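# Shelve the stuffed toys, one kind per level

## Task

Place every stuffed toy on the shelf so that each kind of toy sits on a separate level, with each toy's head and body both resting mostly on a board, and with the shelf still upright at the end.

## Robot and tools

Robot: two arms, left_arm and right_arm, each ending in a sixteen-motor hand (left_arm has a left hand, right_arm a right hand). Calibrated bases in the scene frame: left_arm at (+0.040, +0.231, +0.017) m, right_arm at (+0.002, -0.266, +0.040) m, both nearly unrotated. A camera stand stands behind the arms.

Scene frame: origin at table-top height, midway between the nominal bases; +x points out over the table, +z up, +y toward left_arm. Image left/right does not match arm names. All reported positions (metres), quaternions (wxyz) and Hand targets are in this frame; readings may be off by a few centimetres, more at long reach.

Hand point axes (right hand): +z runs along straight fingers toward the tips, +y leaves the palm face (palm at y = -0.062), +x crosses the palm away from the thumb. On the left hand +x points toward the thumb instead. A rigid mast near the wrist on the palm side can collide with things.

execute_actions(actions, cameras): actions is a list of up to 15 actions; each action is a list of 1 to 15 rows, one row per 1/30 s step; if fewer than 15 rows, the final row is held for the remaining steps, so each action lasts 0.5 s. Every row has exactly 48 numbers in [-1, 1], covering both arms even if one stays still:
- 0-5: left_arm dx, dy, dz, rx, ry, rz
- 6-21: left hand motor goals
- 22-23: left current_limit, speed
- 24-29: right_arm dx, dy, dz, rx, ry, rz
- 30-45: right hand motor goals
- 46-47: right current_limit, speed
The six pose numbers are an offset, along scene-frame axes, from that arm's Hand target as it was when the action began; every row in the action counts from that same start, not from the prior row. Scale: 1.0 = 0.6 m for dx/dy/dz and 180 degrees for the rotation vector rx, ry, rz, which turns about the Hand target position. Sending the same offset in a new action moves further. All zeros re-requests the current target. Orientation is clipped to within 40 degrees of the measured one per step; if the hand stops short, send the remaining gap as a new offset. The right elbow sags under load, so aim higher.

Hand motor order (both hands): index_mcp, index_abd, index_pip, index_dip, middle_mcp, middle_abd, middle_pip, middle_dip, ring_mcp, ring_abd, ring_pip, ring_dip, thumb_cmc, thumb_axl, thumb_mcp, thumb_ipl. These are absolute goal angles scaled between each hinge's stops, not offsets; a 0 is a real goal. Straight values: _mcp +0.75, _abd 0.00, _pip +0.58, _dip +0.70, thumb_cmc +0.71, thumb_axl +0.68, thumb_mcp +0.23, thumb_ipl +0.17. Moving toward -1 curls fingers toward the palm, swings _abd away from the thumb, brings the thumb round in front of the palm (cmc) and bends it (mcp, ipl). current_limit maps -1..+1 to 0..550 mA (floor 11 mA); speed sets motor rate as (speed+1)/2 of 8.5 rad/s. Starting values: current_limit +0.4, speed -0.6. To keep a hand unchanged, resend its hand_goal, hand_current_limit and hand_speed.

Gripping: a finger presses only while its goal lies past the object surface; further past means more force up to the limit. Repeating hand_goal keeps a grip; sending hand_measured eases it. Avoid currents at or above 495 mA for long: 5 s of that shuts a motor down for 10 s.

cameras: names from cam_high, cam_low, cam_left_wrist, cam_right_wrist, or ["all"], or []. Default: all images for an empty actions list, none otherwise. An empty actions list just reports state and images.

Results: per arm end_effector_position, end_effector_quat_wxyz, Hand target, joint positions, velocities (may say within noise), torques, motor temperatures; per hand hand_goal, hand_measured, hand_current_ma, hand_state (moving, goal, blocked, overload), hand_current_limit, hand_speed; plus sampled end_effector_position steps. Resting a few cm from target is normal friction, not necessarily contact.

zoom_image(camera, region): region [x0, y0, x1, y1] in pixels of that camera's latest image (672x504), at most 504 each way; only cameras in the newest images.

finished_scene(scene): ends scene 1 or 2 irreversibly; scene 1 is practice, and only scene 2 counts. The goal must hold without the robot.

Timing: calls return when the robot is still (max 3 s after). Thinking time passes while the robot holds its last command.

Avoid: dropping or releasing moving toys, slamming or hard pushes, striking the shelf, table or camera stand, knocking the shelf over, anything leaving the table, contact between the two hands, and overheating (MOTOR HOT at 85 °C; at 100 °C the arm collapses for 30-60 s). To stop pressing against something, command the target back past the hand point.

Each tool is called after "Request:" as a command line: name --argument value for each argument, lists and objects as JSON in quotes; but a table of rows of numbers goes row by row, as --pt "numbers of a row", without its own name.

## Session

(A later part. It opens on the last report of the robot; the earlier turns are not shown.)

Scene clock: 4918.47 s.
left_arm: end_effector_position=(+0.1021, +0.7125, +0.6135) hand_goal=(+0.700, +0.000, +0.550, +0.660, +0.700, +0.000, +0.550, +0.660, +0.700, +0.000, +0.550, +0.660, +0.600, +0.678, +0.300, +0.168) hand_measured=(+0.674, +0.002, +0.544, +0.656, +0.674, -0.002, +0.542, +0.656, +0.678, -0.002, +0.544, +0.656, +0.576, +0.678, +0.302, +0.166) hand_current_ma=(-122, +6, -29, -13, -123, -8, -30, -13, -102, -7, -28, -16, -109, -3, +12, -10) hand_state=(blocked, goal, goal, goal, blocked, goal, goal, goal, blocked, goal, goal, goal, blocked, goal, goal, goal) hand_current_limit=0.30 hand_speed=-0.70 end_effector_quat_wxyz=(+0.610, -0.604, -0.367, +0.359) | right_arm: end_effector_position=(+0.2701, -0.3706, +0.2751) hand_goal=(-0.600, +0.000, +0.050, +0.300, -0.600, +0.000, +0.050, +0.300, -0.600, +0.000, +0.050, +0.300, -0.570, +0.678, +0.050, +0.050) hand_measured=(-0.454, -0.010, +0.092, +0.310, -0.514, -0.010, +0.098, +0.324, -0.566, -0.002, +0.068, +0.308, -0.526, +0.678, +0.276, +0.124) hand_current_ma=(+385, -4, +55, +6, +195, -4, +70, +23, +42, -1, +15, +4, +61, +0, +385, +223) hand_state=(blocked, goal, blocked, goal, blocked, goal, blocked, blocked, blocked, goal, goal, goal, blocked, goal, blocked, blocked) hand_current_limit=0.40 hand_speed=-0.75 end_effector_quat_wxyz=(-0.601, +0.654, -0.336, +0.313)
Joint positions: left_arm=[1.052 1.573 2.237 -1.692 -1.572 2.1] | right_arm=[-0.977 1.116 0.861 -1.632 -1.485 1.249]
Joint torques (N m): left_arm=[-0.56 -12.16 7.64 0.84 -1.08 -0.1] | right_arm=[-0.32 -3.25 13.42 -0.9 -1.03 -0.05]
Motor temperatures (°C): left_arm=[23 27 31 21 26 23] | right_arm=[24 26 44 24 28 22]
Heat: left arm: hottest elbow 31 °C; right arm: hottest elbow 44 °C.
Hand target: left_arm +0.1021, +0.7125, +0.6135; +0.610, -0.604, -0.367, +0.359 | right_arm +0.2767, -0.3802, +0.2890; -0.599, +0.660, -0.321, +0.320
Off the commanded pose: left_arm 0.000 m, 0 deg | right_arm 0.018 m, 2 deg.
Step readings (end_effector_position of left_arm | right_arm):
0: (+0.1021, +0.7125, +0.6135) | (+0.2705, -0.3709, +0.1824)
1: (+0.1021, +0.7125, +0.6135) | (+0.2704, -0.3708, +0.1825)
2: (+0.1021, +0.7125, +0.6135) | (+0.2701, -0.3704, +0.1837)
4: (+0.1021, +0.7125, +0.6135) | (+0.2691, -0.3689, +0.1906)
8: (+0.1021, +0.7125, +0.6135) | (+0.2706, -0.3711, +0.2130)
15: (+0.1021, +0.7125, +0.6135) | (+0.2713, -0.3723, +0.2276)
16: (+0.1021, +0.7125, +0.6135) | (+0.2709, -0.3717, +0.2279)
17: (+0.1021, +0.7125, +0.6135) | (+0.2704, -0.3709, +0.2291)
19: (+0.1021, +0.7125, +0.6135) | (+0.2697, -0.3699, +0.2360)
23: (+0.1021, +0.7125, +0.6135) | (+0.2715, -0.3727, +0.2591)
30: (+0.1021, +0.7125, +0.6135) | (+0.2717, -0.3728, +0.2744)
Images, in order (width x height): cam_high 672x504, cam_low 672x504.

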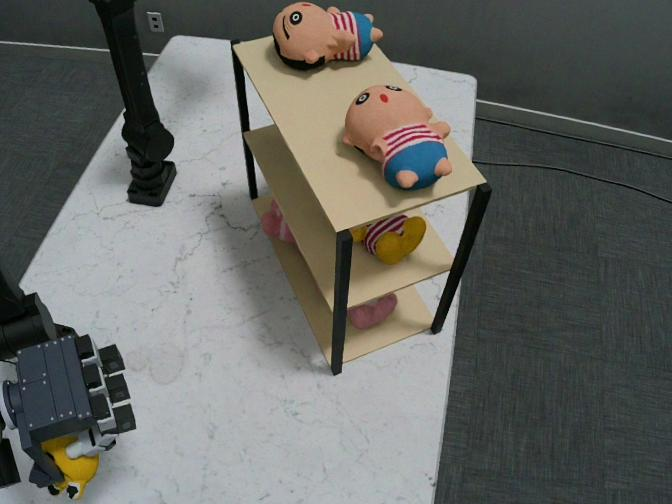

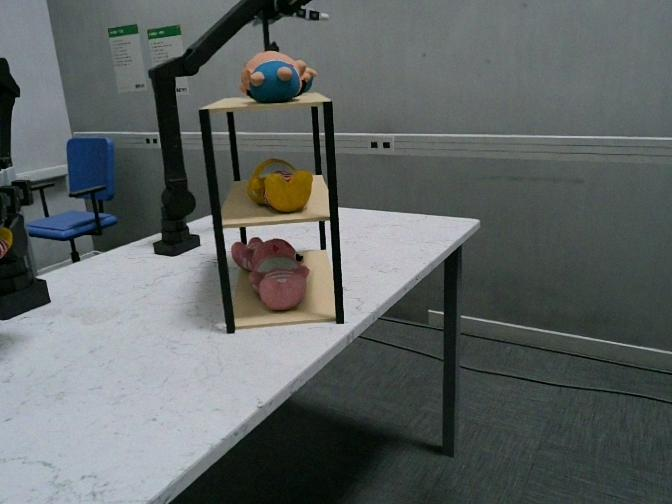

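Request:
execute_actions --actions '[[[0,0,0,0,0,0,0.7,0,0.55,0.66,0.7,0,0.55,0.66,0.7,0,0.55,0.66,0.6,0.678,0.3,0.168,0.3,-0.7,0.107,-0.03,0.02,0,0,0.032,-0.6,0,0.05,0.3,-0.6,0,0.05,0.3,-0.6,0,0.05,0.3,-0.57,0.678,0.05,0.05,0.4,-0.75]],[[0,0,0,0,0,0,0.7,0,0.55,0.66,0.7,0,0.55,0.66,0.7,0,0.55,0.66,0.6,0.678,0.3,0.168,0.3,-0.7,0.107,-0.03,0,0,0,0.032,-0.6,0,0.05,0.3,-0.6,0,0.05,0.3,-0.6,0,0.05,0.3,-0.57,0.678,0.05,0.05,0.4,-0.75]],[[0,0,0,0,0,0,0.7,0,0.55,0.66,0.7,0,0.55,0.66,0.7,0,0.55,0.66,0.6,0.678,0.3,0.168,0.3,-0.7,0.107,-0.03,0,0,0,0.032,-0.6,0,0.05,0.3,-0.6,0,0.05,0.3,-0.6,0,0.05,0.3,-0.57,0.678,0.05,0.05,0.4,-0.75]]]' --cameras '["cam_high","cam_low"]'

Scene clock: 4968.23 s.
left_arm: end_effector_position=(+0.1021, +0.7125, +0.6135) hand_goal=(+0.700, +0.000, +0.550, +0.660, +0.700, +0.000, +0.550, +0.660, +0.700, +0.000, +0.550, +0.660, +0.600, +0.678, +0.300, +0.168) hand_measured=(+0.674, +0.002, +0.544, +0.656, +0.674, -0.002, +0.542, +0.656, +0.678, -0.002, +0.544, +0.656, +0.576, +0.678, +0.302, +0.166) hand_current_ma=(-122, +6, -29, -13, -123, -8, -30, -13, -102, -7, -28, -16, -109, -3, +12, -10) hand_state=(blocked, goal, goal, goal, blocked, goal, goal, goal, blocked, goal, goal, goal, blocked, goal, goal, goal) hand_current_limit=0.30 hand_speed=-0.70 end_effector_quat_wxyz=(+0.610, -0.604, -0.367, +0.359) | right_arm: end_effector_position=(+0.4584, -0.4271, +0.2894) hand_goal=(-0.600, +0.000, +0.050, +0.300, -0.600, +0.000, +0.050, +0.300, -0.600, +0.000, +0.050, +0.300, -0.570, +0.678, +0.050, +0.050) hand_measured=(-0.454, -0.010, +0.092, +0.310, -0.514, -0.010, +0.098, +0.324, -0.570, -0.002, +0.068, +0.308, -0.524, +0.678, +0.276, +0.124) hand_current_ma=(+385, -4, +55, +6, +195, -4, +70, +23, +36, +0, +13, +4, +66, +0, +385, +223) hand_state=(blocked, goal, blocked, goal, blocked, goal, blocked, blocked, blocked, goal, goal, goal, blocked, goal, blocked, blocked) hand_current_limit=0.40 hand_speed=-0.75 end_effector_quat_wxyz=(-0.639, +0.696, -0.239, +0.223)
Joint positions: left_arm=[1.052 1.573 2.237 -1.692 -1.572 2.1] | right_arm=[-0.683 1.663 1.451 -1.588 -1.484 1.334]
Joint torques (N m): left_arm=[-0.67 -12.16 7.62 0.85 -1.08 -0.1] | right_arm=[-0.26 -10.23 13.89 -0.68 -1.08 -0.08]
Heat: left arm: hottest elbow 31 °C; right arm: hottest elbow 44 °C.
Hand target: left_arm +0.1021, +0.7125, +0.6135; +0.610, -0.604, -0.367, +0.359 | right_arm +0.4692, -0.4343, +0.3011; -0.640, +0.701, -0.218, +0.227
Off the commanded pose: left_arm 0.000 m, 0 deg | right_arm 0.017 m, 2 deg.
Step readings (end_effector_position of left_arm | right_arm):
0: (+0.1021, +0.7125, +0.6135) | (+0.2702, -0.3707, +0.2751)
1: (+0.1021, +0.7125, +0.6135) | (+0.2703, -0.3709, +0.2752)
2: (+0.1021, +0.7125, +0.6135) | (+0.2720, -0.3716, +0.2759)
4: (+0.1021, +0.7125, +0.6135) | (+0.2827, -0.3755, +0.2798)
8: (+0.1021, +0.7125, +0.6135) | (+0.3147, -0.3866, +0.2869)
15: (+0.1021, +0.7125, +0.6135) | (+0.3280, -0.3886, +0.2855)
16: (+0.1021, +0.7125, +0.6135) | (+0.3285, -0.3890, +0.2859)
17: (+0.1021, +0.7125, +0.6135) | (+0.3306, -0.3892, +0.2866)
19: (+0.1021, +0.7125, +0.6135) | (+0.3429, -0.3951, +0.2899)
23: (+0.1021, +0.7125, +0.6135) | (+0.3782, -0.4066, +0.2911)
30: (+0.1021, +0.7125, +0.6135) | (+0.3914, -0.4062, +0.2840)
31: (+0.1021, +0.7125, +0.6135) | (+0.3916, -0.4065, +0.2845)
32: (+0.1021, +0.7125, +0.6135) | (+0.3938, -0.4073, +0.2857)
34: (+0.1021, +0.7125, +0.6135) | (+0.4070, -0.4147, +0.2905)
38: (+0.1021, +0.7125, +0.6135) | (+0.4420, -0.4272, +0.2946)
45: (+0.1021, +0.7125, +0.6135) | (+0.4573, -0.4261, +0.2846)
Images, in order (width x height): cam_high 672x504, cam_low 672x504.

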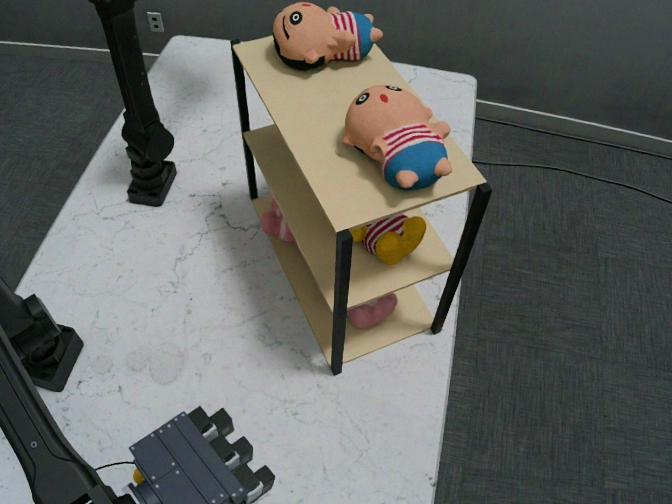

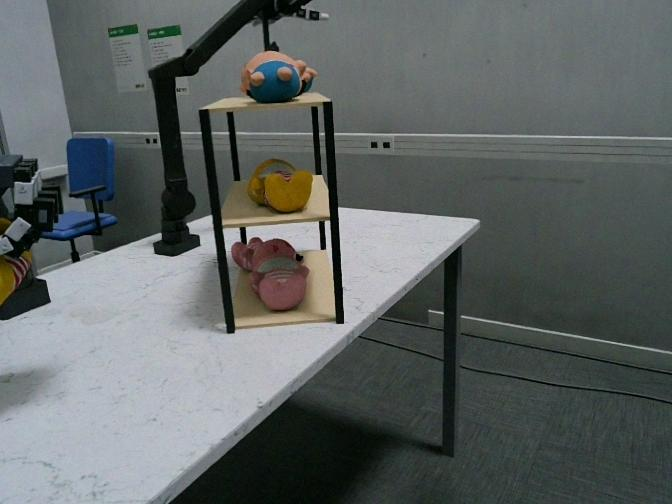

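Request:
execute_actions --actions '[[[0,0,0,0,0,0,0.7,0,0.55,0.66,0.7,0,0.55,0.66,0.7,0,0.55,0.66,0.6,0.678,0.3,0.168,0.3,-0.7,0,0,-0.12,0,0,0,-0.6,0,0.05,0.3,-0.6,0,0.05,0.3,-0.6,0,0.05,0.3,-0.57,0.678,0.05,0.05,0.4,-0.75]],[[0,0,0,0,0,0,0.7,0,0.55,0.66,0.7,0,0.55,0.66,0.7,0,0.55,0.66,0.6,0.678,0.3,0.168,0.3,-0.7,0,0,-0.1,0,0,0,-0.6,0,0.05,0.3,-0.6,0,0.05,0.3,-0.6,0,0.05,0.3,-0.57,0.678,0.05,0.05,0.4,-0.75]]]' --cameras '["cam_high","cam_low"]'

Request:
zoom_image --camera "cam_low" --region '[0, 200, 200, 400]'

Scene clock: 4976.87 s.
left_arm: end_effector_position=(+0.1021, +0.7125, +0.6135) hand_goal=(+0.700, +0.000, +0.550, +0.660, +0.700, +0.000, +0.550, +0.660, +0.700, +0.000, +0.550, +0.660, +0.600, +0.678, +0.300, +0.168) hand_measured=(+0.674, +0.002, +0.544, +0.656, +0.674, -0.002, +0.542, +0.656, +0.678, -0.002, +0.544, +0.656, +0.576, +0.678, +0.302, +0.166) hand_current_ma=(-122, +6, -29, -13, -123, -8, -30, -13, -102, -7, -28, -16, -109, -3, +12, -10) hand_state=(blocked, goal, goal, goal, blocked, goal, goal, goal, blocked, goal, goal, goal, blocked, goal, goal, goal) hand_current_limit=0.30 hand_speed=-0.70 end_effector_quat_wxyz=(+0.610, -0.604, -0.367, +0.359) | right_arm: end_effector_position=(+0.4654, -0.4330, +0.1689) hand_goal=(-0.600, +0.000, +0.050, +0.300, -0.600, +0.000, +0.050, +0.300, -0.600, +0.000, +0.050, +0.300, -0.570, +0.678, +0.050, +0.050) hand_measured=(-0.454, -0.010, +0.092, +0.310, -0.514, -0.010, +0.098, +0.324, -0.570, -0.002, +0.068, +0.308, -0.524, +0.678, +0.276, +0.124) hand_current_ma=(+385, -4, +55, +6, +195, -4, +70, +23, +36, +0, +13, +4, +66, +0, +385, +223) hand_state=(blocked, goal, blocked, goal, blocked, goal, blocked, blocked, blocked, goal, goal, goal, blocked, goal, blocked, blocked) hand_current_limit=0.40 hand_speed=-0.75 end_effector_quat_wxyz=(-0.640, +0.700, -0.226, +0.224)
Joint positions: left_arm=[1.052 1.573 2.237 -1.692 -1.572 2.1] | right_arm=[-0.683 1.838 1.34 -1.51 -1.481 1.107]
Joint torques (N m): left_arm=[-0.62 -12.1 7.64 0.85 -1.08 -0.1] | right_arm=[-0.21 -11.63 9.03 -0.51 -1.1 0.02]
Heat: left arm: hottest elbow 31 °C; right arm: hottest elbow 45 °C.
Hand target: left_arm +0.1021, +0.7125, +0.6135; +0.610, -0.604, -0.367, +0.359 | right_arm +0.4692, -0.4343, +0.1690; -0.640, +0.701, -0.218, +0.227
Off the commanded pose: left_arm 0.000 m, 0 deg | right_arm 0.004 m, 1 deg.
Step readings (end_effector_position of left_arm | right_arm):
0: (+0.1021, +0.7125, +0.6135) | (+0.4584, -0.4272, +0.2894)
1: (+0.1021, +0.7125, +0.6135) | (+0.4585, -0.4272, +0.2892)
2: (+0.1021, +0.7125, +0.6135) | (+0.4591, -0.4277, +0.2885)
4: (+0.1021, +0.7125, +0.6135) | (+0.4615, -0.4296, +0.2835)
8: (+0.1021, +0.7125, +0.6135) | (+0.4627, -0.4307, +0.2570)
15: (+0.1021, +0.7125, +0.6135) | (+0.4651, -0.4330, +0.2276)
16: (+0.1021, +0.7125, +0.6135) | (+0.4655, -0.4333, +0.2273)
17: (+0.1021, +0.7125, +0.6135) | (+0.4659, -0.4336, +0.2263)
19: (+0.1021, +0.7125, +0.6135) | (+0.4662, -0.4339, +0.2206)
23: (+0.1021, +0.7125, +0.6135) | (+0.4641, -0.4321, +0.1950)
30: (+0.1021, +0.7125, +0.6135) | (+0.4641, -0.4320, +0.1693)
Images, in order (width x height): cam_high 672x504, cam_low 672x504.

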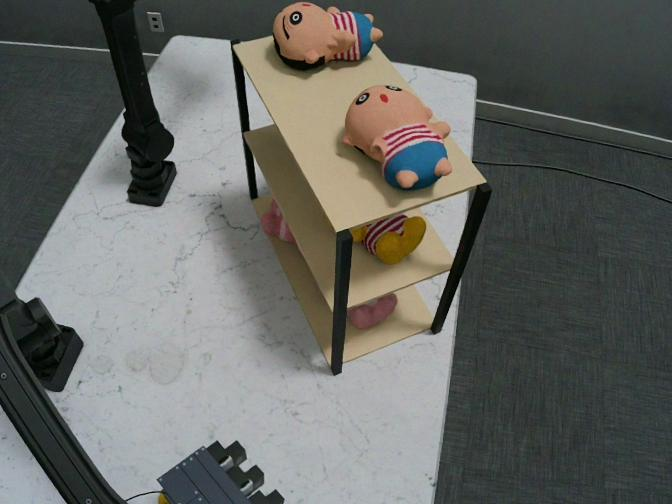

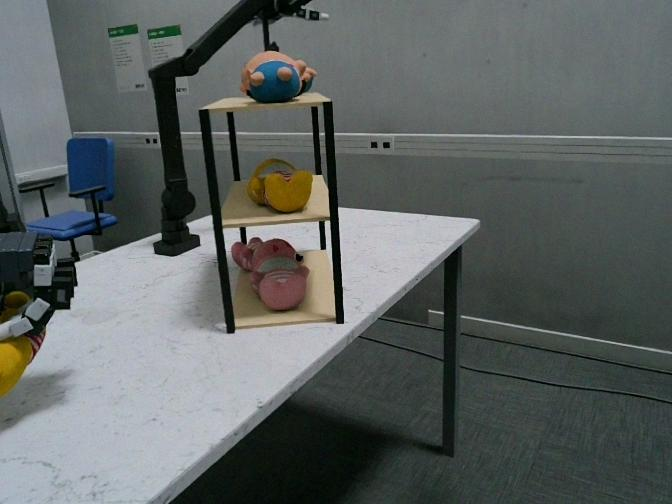

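Scaled by 2.520 from the camera's 672x504 image, which has a finer 960x720 frame.

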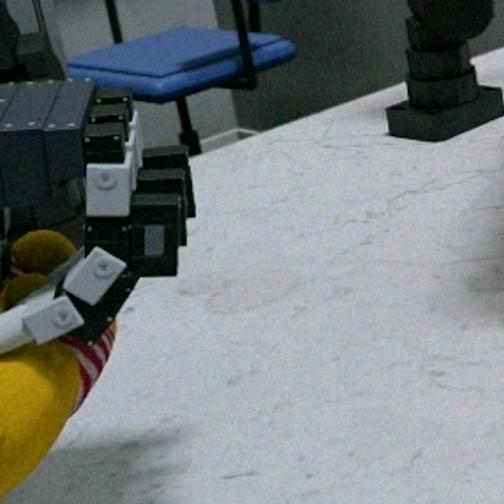

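Request:
execute_actions --actions '[[[0,0,0,0,0,0,0.7,0,0.55,0.66,0.7,0,0.55,0.66,0.7,0,0.55,0.66,0.6,0.678,0.3,0.168,0.3,-0.7,0,0,-0.05,0,0,0,-0.6,0,0.05,0.3,-0.6,0,0.05,0.3,-0.6,0,0.05,0.3,-0.57,0.678,0.05,0.05,0.4,-0.75]]]' --cameras '["cam_low"]'

Request:
zoom_image --camera "cam_low" --region '[0, 200, 200, 450]'

Scene clock: 4983.60 s.
left_arm: end_effector_position=(+0.1021, +0.7125, +0.6135) hand_goal=(+0.700, +0.000, +0.550, +0.660, +0.700, +0.000, +0.550, +0.660, +0.700, +0.000, +0.550, +0.660, +0.600, +0.678, +0.300, +0.168) hand_measured=(+0.674, +0.002, +0.544, +0.656, +0.674, -0.002, +0.542, +0.656, +0.678, -0.002, +0.544, +0.656, +0.576, +0.678, +0.302, +0.166) hand_current_ma=(-122, +6, -29, -13, -123, -8, -30, -13, -102, -7, -28, -16, -109, -3, +12, -10) hand_state=(blocked, goal, goal, goal, blocked, goal, goal, goal, blocked, goal, goal, goal, blocked, goal, goal, goal) hand_current_limit=0.30 hand_speed=-0.70 end_effector_quat_wxyz=(+0.610, -0.604, -0.367, +0.359) | right_arm: end_effector_position=(+0.4668, -0.4341, +0.1447) hand_goal=(-0.600, +0.000, +0.050, +0.300, -0.600, +0.000, +0.050, +0.300, -0.600, +0.000, +0.050, +0.300, -0.570, +0.678, +0.050, +0.050) hand_measured=(-0.454, -0.010, +0.092, +0.310, -0.514, -0.010, +0.098, +0.324, -0.570, -0.002, +0.068, +0.308, -0.524, +0.678, +0.276, +0.124) hand_current_ma=(+385, -4, +55, +6, +195, -4, +70, +23, +36, +0, +13, +4, +66, +0, +385, +223) hand_state=(blocked, goal, blocked, goal, blocked, goal, blocked, blocked, blocked, goal, goal, goal, blocked, goal, blocked, blocked) hand_current_limit=0.40 hand_speed=-0.75 end_effector_quat_wxyz=(-0.640, +0.700, -0.223, +0.225)
Joint positions: left_arm=[1.052 1.573 2.237 -1.692 -1.572 2.1] | right_arm=[-0.683 1.881 1.327 -1.489 -1.481 1.068]
Joint torques (N m): left_arm=[-0.56 -12.1 7.65 0.85 -1.08 -0.1] | right_arm=[-0.26 -11.28 7.86 -0.17 -1.09 -0.09]
Heat: left arm: hottest elbow 31 °C; right arm: hottest elbow 44 °C.
Hand target: left_arm +0.1021, +0.7125, +0.6135; +0.610, -0.604, -0.367, +0.359 | right_arm +0.4692, -0.4343, +0.1390; -0.640, +0.701, -0.218, +0.227
Off the commanded pose: left_arm 0.000 m, 0 deg | right_arm 0.006 m, 1 deg.
Step readings (end_effector_position of left_arm | right_arm):
0: (+0.1021, +0.7125, +0.6135) | (+0.4654, -0.4331, +0.1689)
1: (+0.1021, +0.7125, +0.6135) | (+0.4654, -0.4331, +0.1689)
2: (+0.1021, +0.7125, +0.6135) | (+0.4656, -0.4333, +0.1687)
4: (+0.1021, +0.7125, +0.6135) | (+0.4668, -0.4342, +0.1669)
8: (+0.1021, +0.7125, +0.6135) | (+0.4677, -0.4349, +0.1568)
15: (+0.1021, +0.7125, +0.6135) | (+0.4664, -0.4338, +0.1448)
Images, in order (width x height): cam_low 672x504.

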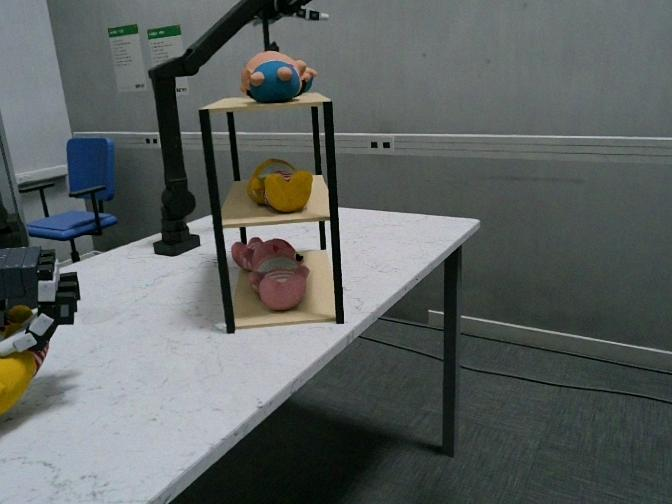

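Scaled by 2.016 from the camera's 672x504 image, which has a finer 960x720 frame.

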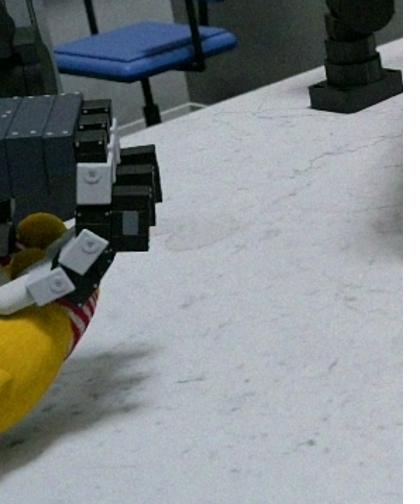

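Request:
execute_actions --actions '[[[0,0,0,0,0,0,0.7,0,0.55,0.66,0.7,0,0.55,0.66,0.7,0,0.55,0.66,0.6,0.678,0.3,0.168,0.3,-0.7,0,0,-0.03,0,0,0,-0.6,0,0.05,0.3,-0.6,0,0.05,0.3,-0.6,0,0.05,0.3,-0.57,0.678,0.05,0.05,0.4,-0.75]],[[0,0,0,0,0,0,0.7,0,0.55,0.66,0.7,0,0.55,0.66,0.7,0,0.55,0.66,0.6,0.678,0.3,0.168,0.3,-0.7,0,0,-0.03,0,0,0,-0.6,0,0.05,0.3,-0.6,0,0.05,0.3,-0.6,0,0.05,0.3,-0.57,0.678,0.05,0.05,0.4,-0.75]]]' --cameras '["cam_low"]'

Request:
zoom_image --camera "cam_low" --region '[0, 200, 200, 450]'

Scene clock: 4990.57 s.
left_arm: end_effector_position=(+0.1021, +0.7125, +0.6135) hand_goal=(+0.700, +0.000, +0.550, +0.660, +0.700, +0.000, +0.550, +0.660, +0.700, +0.000, +0.550, +0.660, +0.600, +0.678, +0.300, +0.168) hand_measured=(+0.674, +0.002, +0.544, +0.656, +0.674, -0.002, +0.542, +0.656, +0.678, -0.002, +0.544, +0.656, +0.576, +0.678, +0.302, +0.166) hand_current_ma=(-122, +6, -29, -13, -123, -8, -30, -13, -102, -7, -28, -16, -109, -3, +12, -10) hand_state=(blocked, goal, goal, goal, blocked, goal, goal, goal, blocked, goal, goal, goal, blocked, goal, goal, goal) hand_current_limit=0.30 hand_speed=-0.70 end_effector_quat_wxyz=(+0.610, -0.604, -0.367, +0.359) | right_arm: end_effector_position=(+0.4696, -0.4364, +0.1153) hand_goal=(-0.600, +0.000, +0.050, +0.300, -0.600, +0.000, +0.050, +0.300, -0.600, +0.000, +0.050, +0.300, -0.570, +0.678, +0.050, +0.050) hand_measured=(-0.454, -0.010, +0.092, +0.310, -0.514, -0.010, +0.098, +0.324, -0.570, -0.002, +0.066, +0.306, -0.524, +0.678, +0.276, +0.124) hand_current_ma=(+385, -4, +55, +6, +195, -4, +70, +23, +36, +0, +13, +3, +66, +0, +385, +223) hand_state=(blocked, goal, blocked, goal, blocked, goal, blocked, blocked, blocked, goal, goal, goal, blocked, goal, blocked, blocked) hand_current_limit=0.40 hand_speed=-0.75 end_effector_quat_wxyz=(-0.638, +0.702, -0.216, +0.231)
Joint positions: left_arm=[1.052 1.573 2.237 -1.692 -1.572 2.1] | right_arm=[-0.683 1.928 1.311 -1.431 -1.481 1.043]
Joint torques (N m): left_arm=[-0.56 -12.22 7.62 0.83 -1.08 -0.1] | right_arm=[-0.26 -11.16 6.79 -0.1 -1.1 -0.02]
Heat: left arm: hottest elbow 31 °C; right arm: hottest elbow 44 °C.
Hand target: left_arm +0.1021, +0.7125, +0.6135; +0.610, -0.604, -0.367, +0.359 | right_arm +0.4692, -0.4343, +0.1030; -0.640, +0.701, -0.219, +0.227
Off the commanded pose: left_arm 0.000 m, 0 deg | right_arm 0.013 m, 1 deg.
Step readings (end_effector_position of left_arm | right_arm):
0: (+0.1021, +0.7125, +0.6135) | (+0.4668, -0.4342, +0.1447)
1: (+0.1021, +0.7125, +0.6135) | (+0.4668, -0.4342, +0.1447)
2: (+0.1021, +0.7125, +0.6135) | (+0.4671, -0.4344, +0.1444)
4: (+0.1021, +0.7125, +0.6135) | (+0.4681, -0.4351, +0.1429)
8: (+0.1021, +0.7125, +0.6135) | (+0.4685, -0.4355, +0.1357)
15: (+0.1021, +0.7125, +0.6135) | (+0.4673, -0.4345, +0.1283)
16: (+0.1021, +0.7125, +0.6135) | (+0.4674, -0.4345, +0.1282)
17: (+0.1021, +0.7125, +0.6135) | (+0.4678, -0.4349, +0.1279)
19: (+0.1021, +0.7125, +0.6135) | (+0.4688, -0.4357, +0.1262)
23: (+0.1021, +0.7125, +0.6135) | (+0.4691, -0.4360, +0.1191)
30: (+0.1021, +0.7125, +0.6135) | (+0.4694, -0.4362, +0.1155)
Images, in order (width x height): cam_low 672x504.

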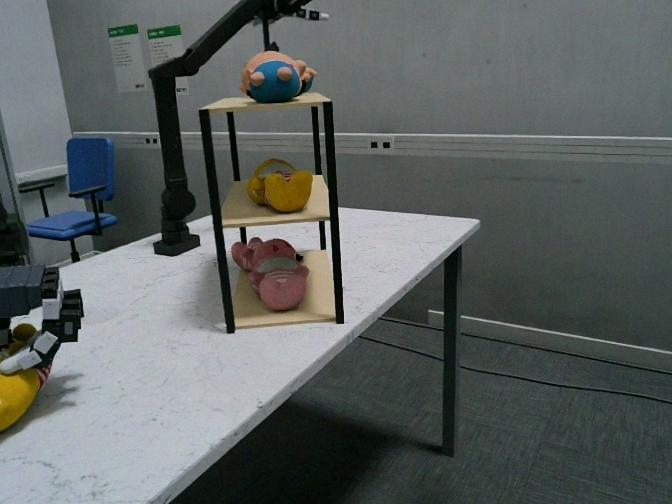

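Scaled by 2.016 from the camera's 672x504 image, which has a finer 960x720 frame.

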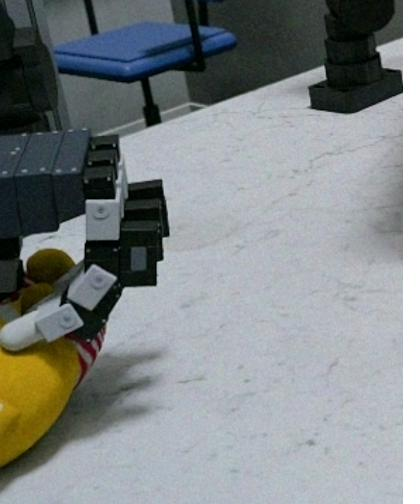

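Request:
execute_actions --actions '[[[0,0,0,0,0,0,0.7,0,0.55,0.66,0.7,0,0.55,0.66,0.7,0,0.55,0.66,0.6,0.678,0.3,0.168,0.3,-0.7,0,0,-0.025,0,0,0,-0.6,0,0.05,0.3,-0.6,0,0.05,0.3,-0.6,0,0.05,0.3,-0.57,0.678,0.05,0.05,0.4,-0.75]]]' --cameras '["cam_low","cam_right_wrist"]'

Request:
zoom_image --camera "cam_low" --region '[0, 200, 200, 450]'

Scene clock: 4996.23 s.
left_arm: end_effector_position=(+0.1021, +0.7125, +0.6135) hand_goal=(+0.700, +0.000, +0.550, +0.660, +0.700, +0.000, +0.550, +0.660, +0.700, +0.000, +0.550, +0.660, +0.600, +0.678, +0.300, +0.168) hand_measured=(+0.674, +0.002, +0.544, +0.656, +0.674, -0.002, +0.542, +0.656, +0.678, -0.002, +0.544, +0.656, +0.576, +0.678, +0.302, +0.166) hand_current_ma=(-122, +6, -29, -13, -123, -8, -30, -13, -102, -7, -28, -16, -109, -3, +12, -10) hand_state=(blocked, goal, goal, goal, blocked, goal, goal, goal, blocked, goal, goal, goal, blocked, goal, goal, goal) hand_current_limit=0.30 hand_speed=-0.70 end_effector_quat_wxyz=(+0.610, -0.604, -0.367, +0.359) | right_arm: end_effector_position=(+0.4717, -0.4377, +0.1059) hand_goal=(-0.600, +0.000, +0.050, +0.300, -0.600, +0.000, +0.050, +0.300, -0.600, +0.000, +0.050, +0.300, -0.570, +0.678, +0.050, +0.050) hand_measured=(-0.454, -0.010, +0.092, +0.310, -0.514, -0.010, +0.098, +0.324, -0.570, -0.002, +0.066, +0.306, -0.524, +0.678, +0.276, +0.124) hand_current_ma=(+385, -4, +55, +6, +195, -4, +70, +23, +36, +0, +13, +3, +66, +0, +385, +223) hand_state=(blocked, goal, blocked, goal, blocked, goal, blocked, blocked, blocked, goal, goal, goal, blocked, goal, blocked, blocked) hand_current_limit=0.40 hand_speed=-0.75 end_effector_quat_wxyz=(-0.637, +0.703, -0.211, +0.236)
Joint positions: left_arm=[1.052 1.573 2.237 -1.692 -1.572 2.1] | right_arm=[-0.683 1.943 1.306 -1.401 -1.484 1.039]
Joint torques (N m): left_arm=[-0.56 -12.1 7.64 0.85 -1.08 -0.1] | right_arm=[-0.32 -10.58 6.37 -0.14 -0.98 -0.02]
Heat: left arm: hottest elbow 31 °C; right arm: hottest elbow 43 °C.
Hand target: left_arm +0.1021, +0.7125, +0.6135; +0.610, -0.604, -0.367, +0.359 | right_arm +0.4692, -0.4343, +0.0880; -0.640, +0.701, -0.218, +0.227
Off the commanded pose: left_arm 0.000 m, 0 deg | right_arm 0.018 m, 1 deg.
Step readings (end_effector_position of left_arm | right_arm):
0: (+0.1021, +0.7125, +0.6135) | (+0.4697, -0.4364, +0.1153)
1: (+0.1021, +0.7125, +0.6135) | (+0.4697, -0.4364, +0.1153)
2: (+0.1021, +0.7125, +0.6135) | (+0.4699, -0.4366, +0.1150)
4: (+0.1021, +0.7125, +0.6135) | (+0.4707, -0.4371, +0.1134)
8: (+0.1021, +0.7125, +0.6135) | (+0.4712, -0.4373, +0.1085)
15: (+0.1021, +0.7125, +0.6135) | (+0.4716, -0.4376, +0.1061)
Images, in order (width x height): cam_low 672x504, cam_right_wrist 672x504.

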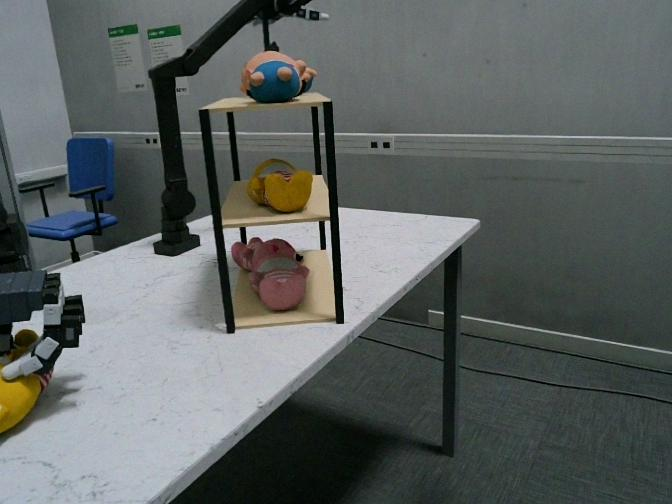

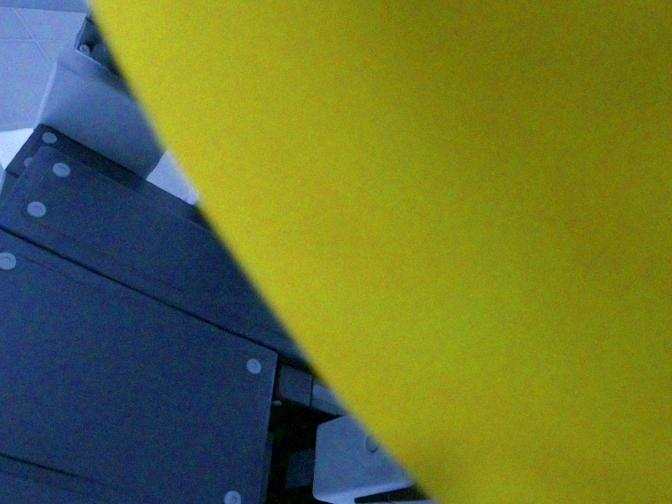

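Scaled by 2.016 from the camera's 672x504 image, which has a finer 960x720 frame.

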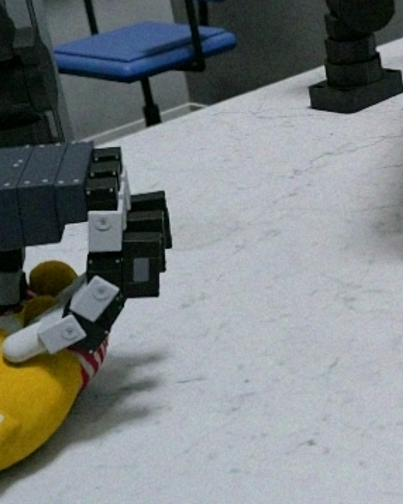

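Request:
execute_actions --actions '[[[0,0,0,0,0,0,0.7,0,0.55,0.66,0.7,0,0.55,0.66,0.7,0,0.55,0.66,0.6,0.678,0.3,0.168,0.3,-0.7,0,0,0,0,0,0,-0.45,0,0.05,0.3,-0.5,0,0.05,0.3,-0.52,0,0.05,0.3,-0.57,0.678,0.2,0.1,0.3,-0.85]],[[0,0,0,0,0,0,0.7,0,0.55,0.66,0.7,0,0.55,0.66,0.7,0,0.55,0.66,0.6,0.678,0.3,0.168,0.3,-0.7,0,0,0,0,0,0,-0.38,0,0.05,0.3,-0.43,0,0.05,0.3,-0.45,0,0.05,0.3,-0.57,0.678,0.28,0.13,0.3,-0.85]],[[0,0,0,0,0,0,0.7,0,0.55,0.66,0.7,0,0.55,0.66,0.7,0,0.55,0.66,0.6,0.678,0.3,0.168,0.3,-0.7,0,0,0,0,0,0,-0.3,0,0.08,0.32,-0.34,0,0.08,0.32,-0.36,0,0.08,0.32,-0.57,0.678,0.34,0.15,0.3,-0.85]],[[0,0,0,0,0,0,0.7,0,0.55,0.66,0.7,0,0.55,0.66,0.7,0,0.55,0.66,0.6,0.678,0.3,0.168,0.3,-0.7,0,0,0,0,0,0,-0.2,0,0.1,0.35,-0.22,0,0.1,0.35,-0.22,0,0.1,0.35,-0.57,0.678,0.4,0.168,0.3,-0.85]]]' --cameras '["cam_low"]'

Request:
zoom_image --camera "cam_low" --region '[0, 200, 200, 450]'

Scene clock: 5011.43 s.
left_arm: end_effector_position=(+0.1021, +0.7125, +0.6135) hand_goal=(+0.700, +0.000, +0.550, +0.660, +0.700, +0.000, +0.550, +0.660, +0.700, +0.000, +0.550, +0.660, +0.600, +0.678, +0.300, +0.168) hand_measured=(+0.674, +0.002, +0.544, +0.656, +0.674, -0.002, +0.542, +0.656, +0.678, -0.002, +0.544, +0.656, +0.576, +0.678, +0.302, +0.166) hand_current_ma=(-122, +6, -29, -13, -123, -8, -30, -13, -102, -7, -28, -16, -109, -3, +12, -10) hand_state=(blocked, goal, goal, goal, blocked, goal, goal, goal, blocked, goal, goal, goal, blocked, goal, goal, goal) hand_current_limit=0.30 hand_speed=-0.70 end_effector_quat_wxyz=(+0.610, -0.604, -0.367, +0.359) | right_arm: end_effector_position=(+0.4721, -0.4380, +0.1049) hand_goal=(-0.200, +0.000, +0.100, +0.350, -0.220, +0.000, +0.100, +0.350, -0.220, +0.000, +0.100, +0.350, -0.570, +0.678, +0.400, +0.168) hand_measured=(-0.204, -0.002, +0.098, +0.348, -0.222, -0.006, +0.100, +0.348, -0.226, -0.002, +0.098, +0.348, -0.542, +0.678, +0.398, +0.168) hand_current_ma=(-2, +0, +0, -1, +0, -2, +0, +0, -3, +0, +0, -1, +30, +0, +0, +0) hand_state=(goal, goal, goal, goal, goal, goal, goal, goal, goal, goal, goal, goal, blocked, goal, goal, goal) hand_current_limit=0.30 hand_speed=-0.85 end_effector_quat_wxyz=(-0.637, +0.703, -0.211, +0.237)
Joint positions: left_arm=[1.052 1.573 2.237 -1.692 -1.572 2.1] | right_arm=[-0.683 1.945 1.306 -1.398 -1.484 1.039]
Joint torques (N m): left_arm=[-0.67 -12.1 7.64 0.85 -1.08 -0.11] | right_arm=[-0.26 -10.75 6.32 0.03 -1.03 0]
Heat: left arm: hottest elbow 31 °C; right arm: hottest elbow 41 °C.
Hand target: left_arm +0.1021, +0.7125, +0.6135; +0.610, -0.604, -0.367, +0.359 | right_arm +0.4692, -0.4343, +0.0879; -0.640, +0.701, -0.218, +0.227
Off the commanded pose: left_arm 0.000 m, 0 deg | right_arm 0.018 m, 1 deg.
Step readings (end_effector_position of left_arm | right_arm):
0: (+0.1021, +0.7125, +0.6135) | (+0.4718, -0.4378, +0.1059)
1: (+0.1021, +0.7125, +0.6135) | (+0.4718, -0.4378, +0.1059)
2: (+0.1021, +0.7125, +0.6135) | (+0.4718, -0.4378, +0.1059)
4: (+0.1021, +0.7125, +0.6135) | (+0.4718, -0.4378, +0.1059)
8: (+0.1021, +0.7125, +0.6135) | (+0.4718, -0.4378, +0.1059)
15: (+0.1021, +0.7125, +0.6135) | (+0.4718, -0.4378, +0.1059)
16: (+0.1021, +0.7125, +0.6135) | (+0.4718, -0.4378, +0.1059)
17: (+0.1021, +0.7125, +0.6135) | (+0.4718, -0.4378, +0.1059)
19: (+0.1021, +0.7125, +0.6135) | (+0.4719, -0.4379, +0.1057)
23: (+0.1021, +0.7125, +0.6135) | (+0.4721, -0.4380, +0.1052)
30: (+0.1021, +0.7125, +0.6135) | (+0.4720, -0.4380, +0.1049)
31: (+0.1021, +0.7125, +0.6135) | (+0.4720, -0.4380, +0.1049)
32: (+0.1021, +0.7125, +0.6135) | (+0.4720, -0.4380, +0.1049)
34: (+0.1021, +0.7125, +0.6135) | (+0.4721, -0.4380, +0.1049)
38: (+0.1021, +0.7125, +0.6135) | (+0.4721, -0.4380, +0.1049)
45: (+0.1021, +0.7125, +0.6135) | (+0.4721, -0.4380, +0.1049)
46: (+0.1021, +0.7125, +0.6135) | (+0.4721, -0.4380, +0.1049)
47: (+0.1021, +0.7125, +0.6135) | (+0.4721, -0.4380, +0.1049)
49: (+0.1021, +0.7125, +0.6135) | (+0.4721, -0.4380, +0.1049)
53: (+0.1021, +0.7125, +0.6135) | (+0.4721, -0.4380, +0.1049)
60: (+0.1021, +0.7125, +0.6135) | (+0.4721, -0.4380, +0.1049)
Images, in order (width x height): cam_low 672x504.

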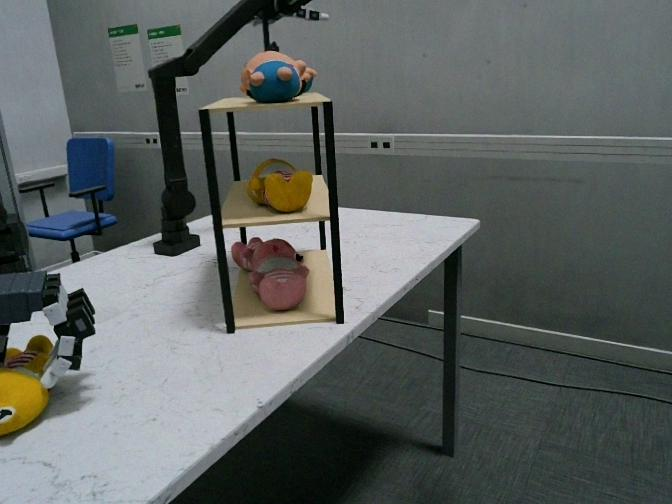

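Scaled by 2.016 from the camera's 672x504 image, which has a finer 960x720 frame.

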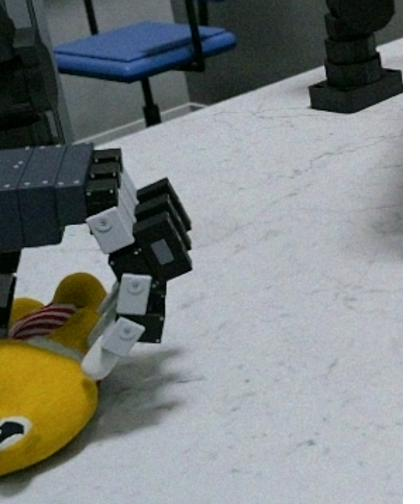

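Toy now lies on its back. Open and raise.

Request:
execute_actions --actions '[[[0,0,0,0,0,0,0.7,0,0.55,0.66,0.7,0,0.55,0.66,0.7,0,0.55,0.66,0.6,0.678,0.3,0.168,0.3,-0.7,0,0,0.01,0,0,0,0.1,0,0.14,0.4,0.1,0,0.14,0.4,0.1,0,0.14,0.4,-0.57,0.678,0.45,0.168,0.3,-0.8]],[[0,0,0,0,0,0,0.7,0,0.55,0.66,0.7,0,0.55,0.66,0.7,0,0.55,0.66,0.6,0.678,0.3,0.168,0.3,-0.7,0,0,0.04,0,0,0,0.35,0,0.2,0.45,0.35,0,0.2,0.45,0.35,0,0.2,0.45,-0.57,0.678,0.45,0.168,0.3,-0.8]],[[0,0,0,0,0,0,0.7,0,0.55,0.66,0.7,0,0.55,0.66,0.7,0,0.55,0.66,0.6,0.678,0.3,0.168,0.3,-0.7,0,0,0.1,0,0,0,0.35,0,0.2,0.45,0.35,0,0.2,0.45,0.35,0,0.2,0.45,-0.57,0.678,0.45,0.168,0.3,-0.8]],[[0,0,0,0,0,0,0.7,0,0.55,0.66,0.7,0,0.55,0.66,0.7,0,0.55,0.66,0.6,0.678,0.3,0.168,0.3,-0.7,0,0,0.14,0,0,0,0.35,0,0.2,0.45,0.35,0,0.2,0.45,0.35,0,0.2,0.45,-0.57,0.678,0.45,0.168,0.3,-0.8]],[[0,0,0,0,0,0,0.7,0,0.55,0.66,0.7,0,0.55,0.66,0.7,0,0.55,0.66,0.6,0.678,0.3,0.168,0.3,-0.7,-0.12,0.05,0.12,0,0,-0.032,0.35,0,0.2,0.45,0.35,0,0.2,0.45,0.35,0,0.2,0.45,-0.57,0.678,0.45,0.168,0.3,-0.8]],[[0,0,0,0,0,0,0.7,0,0.55,0.66,0.7,0,0.55,0.66,0.7,0,0.55,0.66,0.6,0.678,0.3,0.168,0.3,-0.7,-0.12,0.05,0.05,0,0,-0.032,0.35,0,0.2,0.45,0.35,0,0.2,0.45,0.35,0,0.2,0.45,-0.57,0.678,0.45,0.168,0.3,-0.8]]]' --cameras '["cam_low","cam_high"]'

Request:
zoom_image --camera "cam_high" --region '[100, 330, 320, 504]'

Request:
zoom_image --camera "cam_low" --region '[0, 250, 200, 504]'

Scene clock: 5030.07 s.
left_arm: end_effector_position=(+0.1021, +0.7125, +0.6135) hand_goal=(+0.700, +0.000, +0.550, +0.660, +0.700, +0.000, +0.550, +0.660, +0.700, +0.000, +0.550, +0.660, +0.600, +0.678, +0.300, +0.168) hand_measured=(+0.674, +0.002, +0.544, +0.656, +0.674, -0.002, +0.542, +0.656, +0.678, -0.002, +0.544, +0.656, +0.576, +0.678, +0.302, +0.166) hand_current_ma=(-122, +6, -29, -13, -123, -8, -30, -13, -102, -7, -28, -16, -109, -3, +12, -10) hand_state=(blocked, goal, goal, goal, blocked, goal, goal, goal, blocked, goal, goal, goal, blocked, goal, goal, goal) hand_current_limit=0.30 hand_speed=-0.70 end_effector_quat_wxyz=(+0.610, -0.604, -0.367, +0.359) | right_arm: end_effector_position=(+0.3253, -0.3698, +0.3685) hand_goal=(+0.350, +0.000, +0.200, +0.450, +0.350, +0.000, +0.200, +0.450, +0.350, +0.000, +0.200, +0.450, -0.570, +0.678, +0.450, +0.168) hand_measured=(+0.334, -0.002, +0.196, +0.446, +0.336, -0.002, +0.196, +0.448, +0.336, -0.002, +0.196, +0.446, -0.570, +0.678, +0.446, +0.168) hand_current_ma=(-12, +0, -1, -1, -10, +0, -1, -1, -12, +0, -2, -1, +0, +0, -2, +0) hand_state=(goal, goal, goal, goal, goal, goal, goal, goal, goal, goal, goal, goal, goal, goal, goal, goal) hand_current_limit=0.30 hand_speed=-0.80 end_effector_quat_wxyz=(-0.620, +0.677, -0.275, +0.286)
Joint positions: left_arm=[1.052 1.573 2.237 -1.692 -1.572 2.1] | right_arm=[-0.819 1.178 1.161 -1.628 -1.502 1.45]
Joint torques (N m): left_arm=[-0.67 -12.1 7.65 0.88 -1.08 -0.1] | right_arm=[-1.14 -4.84 9.47 0.59 -1.29 0.1]
Heat: left arm: hottest elbow 31 °C; right arm: hottest elbow 40 °C.
Hand target: left_arm +0.1021, +0.7125, +0.6135; +0.610, -0.604, -0.367, +0.359 | right_arm +0.3253, -0.3743, +0.3641; -0.614, +0.676, -0.288, +0.290
Off the commanded pose: left_arm 0.000 m, 0 deg | right_arm 0.006 m, 2 deg.
Step readings (end_effector_position of left_arm | right_arm):
0: (+0.1021, +0.7125, +0.6135) | (+0.4721, -0.4380, +0.1049)
1: (+0.1021, +0.7125, +0.6135) | (+0.4721, -0.4380, +0.1049)
2: (+0.1021, +0.7125, +0.6135) | (+0.4721, -0.4380, +0.1049)
4: (+0.1021, +0.7125, +0.6135) | (+0.4721, -0.4380, +0.1049)
8: (+0.1021, +0.7125, +0.6135) | (+0.4721, -0.4380, +0.1049)
15: (+0.1021, +0.7125, +0.6135) | (+0.4721, -0.4380, +0.1049)
16: (+0.1021, +0.7125, +0.6135) | (+0.4721, -0.4380, +0.1049)
17: (+0.1021, +0.7125, +0.6135) | (+0.4721, -0.4380, +0.1049)
19: (+0.1021, +0.7125, +0.6135) | (+0.4720, -0.4379, +0.1053)
23: (+0.1021, +0.7125, +0.6135) | (+0.4711, -0.4371, +0.1093)
30: (+0.1021, +0.7125, +0.6135) | (+0.4703, -0.4365, +0.1136)
31: (+0.1021, +0.7125, +0.6135) | (+0.4701, -0.4364, +0.1136)
32: (+0.1021, +0.7125, +0.6135) | (+0.4694, -0.4358, +0.1148)
34: (+0.1021, +0.7125, +0.6135) | (+0.4661, -0.4332, +0.1224)
38: (+0.1021, +0.7125, +0.6135) | (+0.4617, -0.4297, +0.1494)
45: (+0.1021, +0.7125, +0.6135) | (+0.4627, -0.4305, +0.1727)
46: (+0.1021, +0.7125, +0.6135) | (+0.4623, -0.4302, +0.1728)
47: (+0.1021, +0.7125, +0.6135) | (+0.4614, -0.4295, +0.1742)
49: (+0.1021, +0.7125, +0.6135) | (+0.4588, -0.4273, +0.1829)
53: (+0.1021, +0.7125, +0.6135) | (+0.4587, -0.4274, +0.2184)
60: (+0.1021, +0.7125, +0.6135) | (+0.4634, -0.4310, +0.2607)
61: (+0.1021, +0.7125, +0.6135) | (+0.4631, -0.4308, +0.2608)
62: (+0.1021, +0.7125, +0.6135) | (+0.4620, -0.4297, +0.2618)
64: (+0.1021, +0.7125, +0.6135) | (+0.4528, -0.4227, +0.2681)
68: (+0.1021, +0.7125, +0.6135) | (+0.4243, -0.4075, +0.3007)
75: (+0.1021, +0.7125, +0.6135) | (+0.4023, -0.4018, +0.3480)
76: (+0.1021, +0.7125, +0.6135) | (+0.4014, -0.4019, +0.3478)
77: (+0.1021, +0.7125, +0.6135) | (+0.3989, -0.4014, +0.3463)
79: (+0.1021, +0.7125, +0.6135) | (+0.3843, -0.3934, +0.3399)
83: (+0.1021, +0.7125, +0.6135) | (+0.3510, -0.3786, +0.3444)
90: (+0.1021, +0.7125, +0.6135) | (+0.3287, -0.3714, +0.3728)
Images, in order (width x height): cam_high 672x504, cam_low 672x504.

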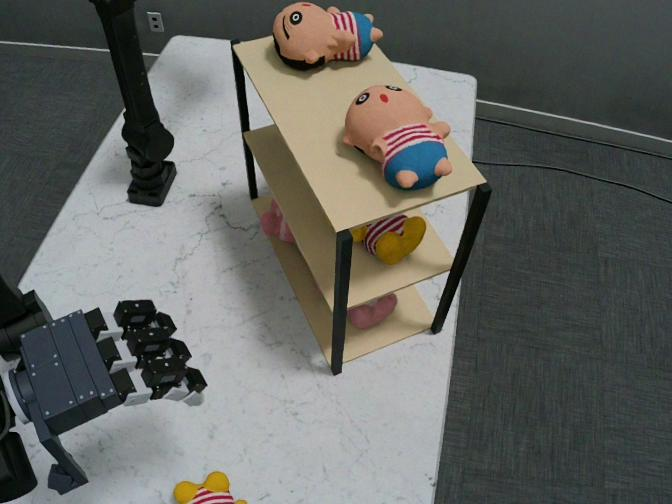

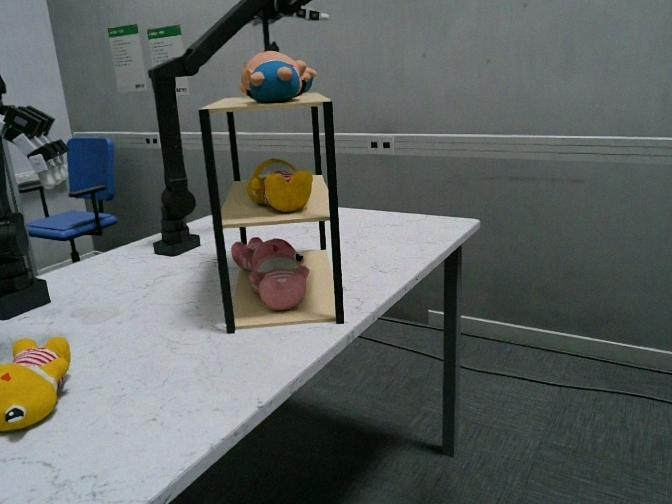

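Scaled by 2.291 from the camera's 672x504 image, which has a finer 960x720 frame.

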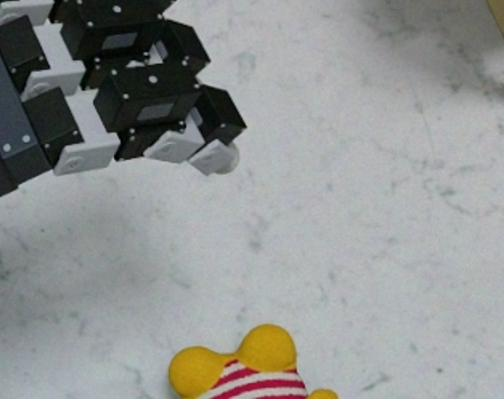

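Scaled by 1.984 from the camera's 672x504 image, which has a finer 960x720 frame.

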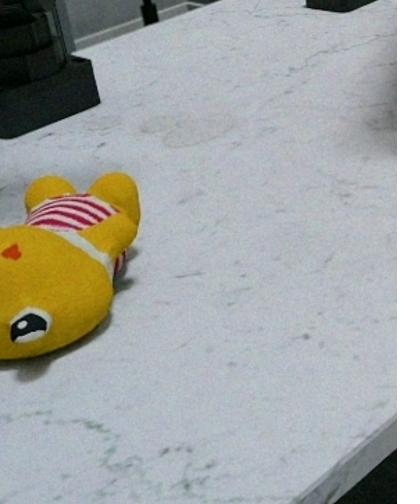

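Request:
execute_actions --actions '[[[0,0,0,0,0,0,0.7,0,0.55,0.66,0.7,0,0.55,0.66,0.7,0,0.55,0.66,0.6,0.678,0.3,0.168,0.3,-0.7,-0.086,-0.047,-0.07,-0.104,0.1,0,0.3,0,0.431,0.69,0.3,0,0.431,0.69,0.3,0,0.431,0.69,-0.57,0.678,0.33,0.168,0.25,-0.8]],[[0,0,0,0,0,0,0.7,0,0.55,0.66,0.7,0,0.55,0.66,0.7,0,0.55,0.66,0.6,0.678,0.3,0.168,0.3,-0.7,0.083,-0.08,0.03,-0.116,-0.12,0,0.3,0,0.431,0.69,0.3,0,0.431,0.69,0.3,0,0.431,0.69,-0.57,0.678,0.33,0.168,0.25,-0.8]],[[0,0,0,0,0,0,0.7,0,0.55,0.66,0.7,0,0.55,0.66,0.7,0,0.55,0.66,0.6,0.678,0.3,0.168,0.3,-0.7,0.061,-0.059,0.0,-0.116,-0.12,0,0.3,0,0.431,0.69,0.3,0,0.431,0.69,0.3,0,0.431,0.69,-0.57,0.678,0.33,0.168,0.25,-0.8]],[[0,0,0,0,0,0,0.7,0,0.55,0.66,0.7,0,0.55,0.66,0.7,0,0.55,0.66,0.6,0.678,0.3,0.168,0.3,-0.7,0.022,-0.021,0.0,-0.116,-0.12,0,0.3,0,0.431,0.69,0.3,0,0.431,0.69,0.3,0,0.431,0.69,-0.57,0.678,0.33,0.168,0.25,-0.8]]]' --cameras '["cam_high","cam_right_wrist"]'

Scene clock: 5101.57 s.
left_arm: end_effector_position=(+0.1021, +0.7125, +0.6135) hand_goal=(+0.700, +0.000, +0.550, +0.660, +0.700, +0.000, +0.550, +0.660, +0.700, +0.000, +0.550, +0.660, +0.600, +0.678, +0.300, +0.168) hand_measured=(+0.674, +0.002, +0.544, +0.656, +0.674, -0.002, +0.542, +0.656, +0.678, -0.002, +0.544, +0.656, +0.576, +0.678, +0.302, +0.166) hand_current_ma=(-122, +6, -29, -13, -123, -8, -30, -13, -102, -7, -28, -16, -109, -3, +12, -10) hand_state=(blocked, goal, goal, goal, blocked, goal, goal, goal, blocked, goal, goal, goal, blocked, goal, goal, goal) hand_current_limit=0.30 hand_speed=-0.70 end_effector_quat_wxyz=(+0.610, -0.604, -0.367, +0.359) | right_arm: end_effector_position=(+0.3697, -0.4971, +0.3441) hand_goal=(+0.300, +0.000, +0.432, +0.690, +0.300, +0.000, +0.432, +0.690, +0.300, +0.000, +0.432, +0.690, -0.570, +0.678, +0.330, +0.168) hand_measured=(+0.298, +0.002, +0.430, +0.686, +0.298, +0.002, +0.430, +0.688, +0.298, +0.002, +0.430, +0.686, -0.562, +0.678, +0.330, +0.168) hand_current_ma=(+0, +0, -1, -1, +0, +0, +0, -1, +0, +0, -1, -1, +4, +0, +0, +0) hand_state=(goal, goal, goal, goal, goal, goal, goal, goal, goal, goal, goal, goal, goal, goal, goal, goal) hand_current_limit=0.25 hand_speed=-0.80 end_effector_quat_wxyz=(-0.084, +0.692, +0.112, +0.709)
Joint positions: left_arm=[1.052 1.573 2.237 -1.692 -1.572 2.1] | right_arm=[-0.831 0.902 0.491 0.453 -1.112 1.566]
Joint torques (N m): left_arm=[-0.62 -12.1 7.65 0.87 -1.08 -0.1] | right_arm=[-0.15 -2.14 10.39 3 0.17 -0.19]
Heat: left arm: hottest elbow 31 °C; right arm: hottest elbow 41 °C.
Hand target: left_arm +0.1021, +0.7125, +0.6135; +0.610, -0.604, -0.367, +0.359 | right_arm +0.3732, -0.4985, +0.3401; -0.086, +0.672, +0.104, +0.728
Off the commanded pose: left_arm 0.000 m, 0 deg | right_arm 0.006 m, 3 deg.
Step readings (end_effector_position of left_arm | right_arm):
0: (+0.1021, +0.7125, +0.6135) | (+0.3253, -0.3698, +0.3685)
1: (+0.1021, +0.7125, +0.6135) | (+0.3243, -0.3705, +0.3667)
2: (+0.1021, +0.7125, +0.6135) | (+0.3192, -0.3740, +0.3578)
4: (+0.1021, +0.7125, +0.6135) | (+0.3012, -0.3868, +0.3343)
8: (+0.1021, +0.7125, +0.6135) | (+0.2808, -0.4012, +0.3195)
15: (+0.1021, +0.7125, +0.6135) | (+0.2726, -0.4050, +0.3243)
16: (+0.1021, +0.7125, +0.6135) | (+0.2728, -0.4054, +0.3248)
17: (+0.1021, +0.7125, +0.6135) | (+0.2761, -0.4084, +0.3249)
19: (+0.1021, +0.7125, +0.6135) | (+0.2896, -0.4204, +0.3276)
23: (+0.1021, +0.7125, +0.6135) | (+0.3091, -0.4384, +0.3439)
30: (+0.1021, +0.7125, +0.6135) | (+0.3194, -0.4497, +0.3461)
31: (+0.1021, +0.7125, +0.6135) | (+0.3204, -0.4510, +0.3437)
32: (+0.1021, +0.7125, +0.6135) | (+0.3240, -0.4537, +0.3422)
34: (+0.1021, +0.7125, +0.6135) | (+0.3338, -0.4615, +0.3394)
38: (+0.1021, +0.7125, +0.6135) | (+0.3459, -0.4706, +0.3357)
45: (+0.1021, +0.7125, +0.6135) | (+0.3569, -0.4826, +0.3383)
46: (+0.1021, +0.7125, +0.6135) | (+0.3578, -0.4841, +0.3386)
47: (+0.1021, +0.7125, +0.6135) | (+0.3597, -0.4857, +0.3401)
49: (+0.1021, +0.7125, +0.6135) | (+0.3631, -0.4875, +0.3415)
53: (+0.1021, +0.7125, +0.6135) | (+0.3647, -0.4870, +0.3343)
60: (+0.1021, +0.7125, +0.6135) | (+0.3687, -0.4936, +0.3416)
Images, in order (width x height): cam_high 672x504, cam_right_wrist 672x504.

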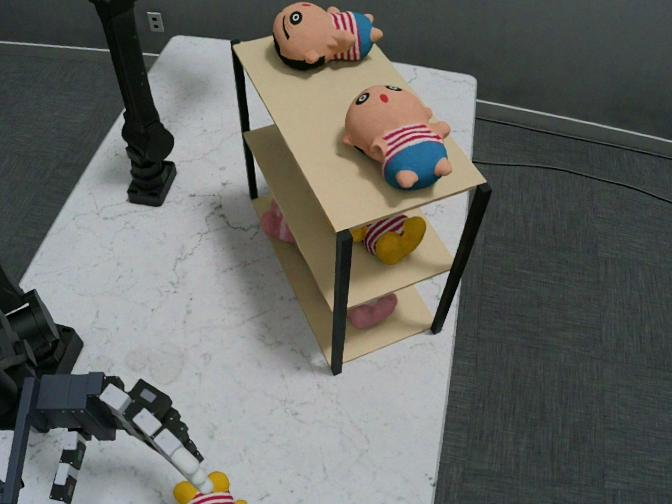

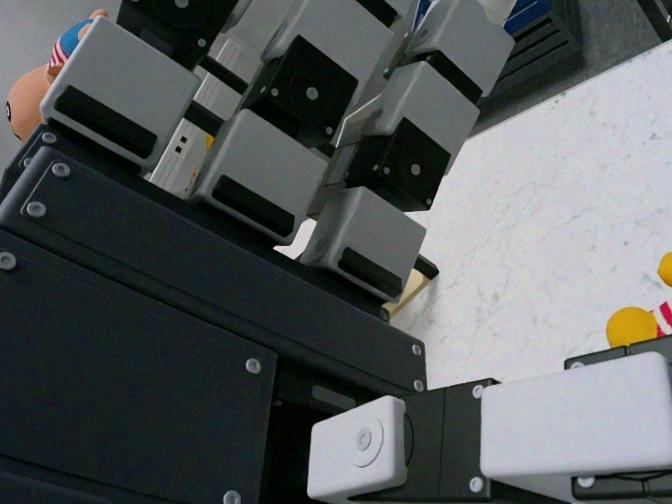

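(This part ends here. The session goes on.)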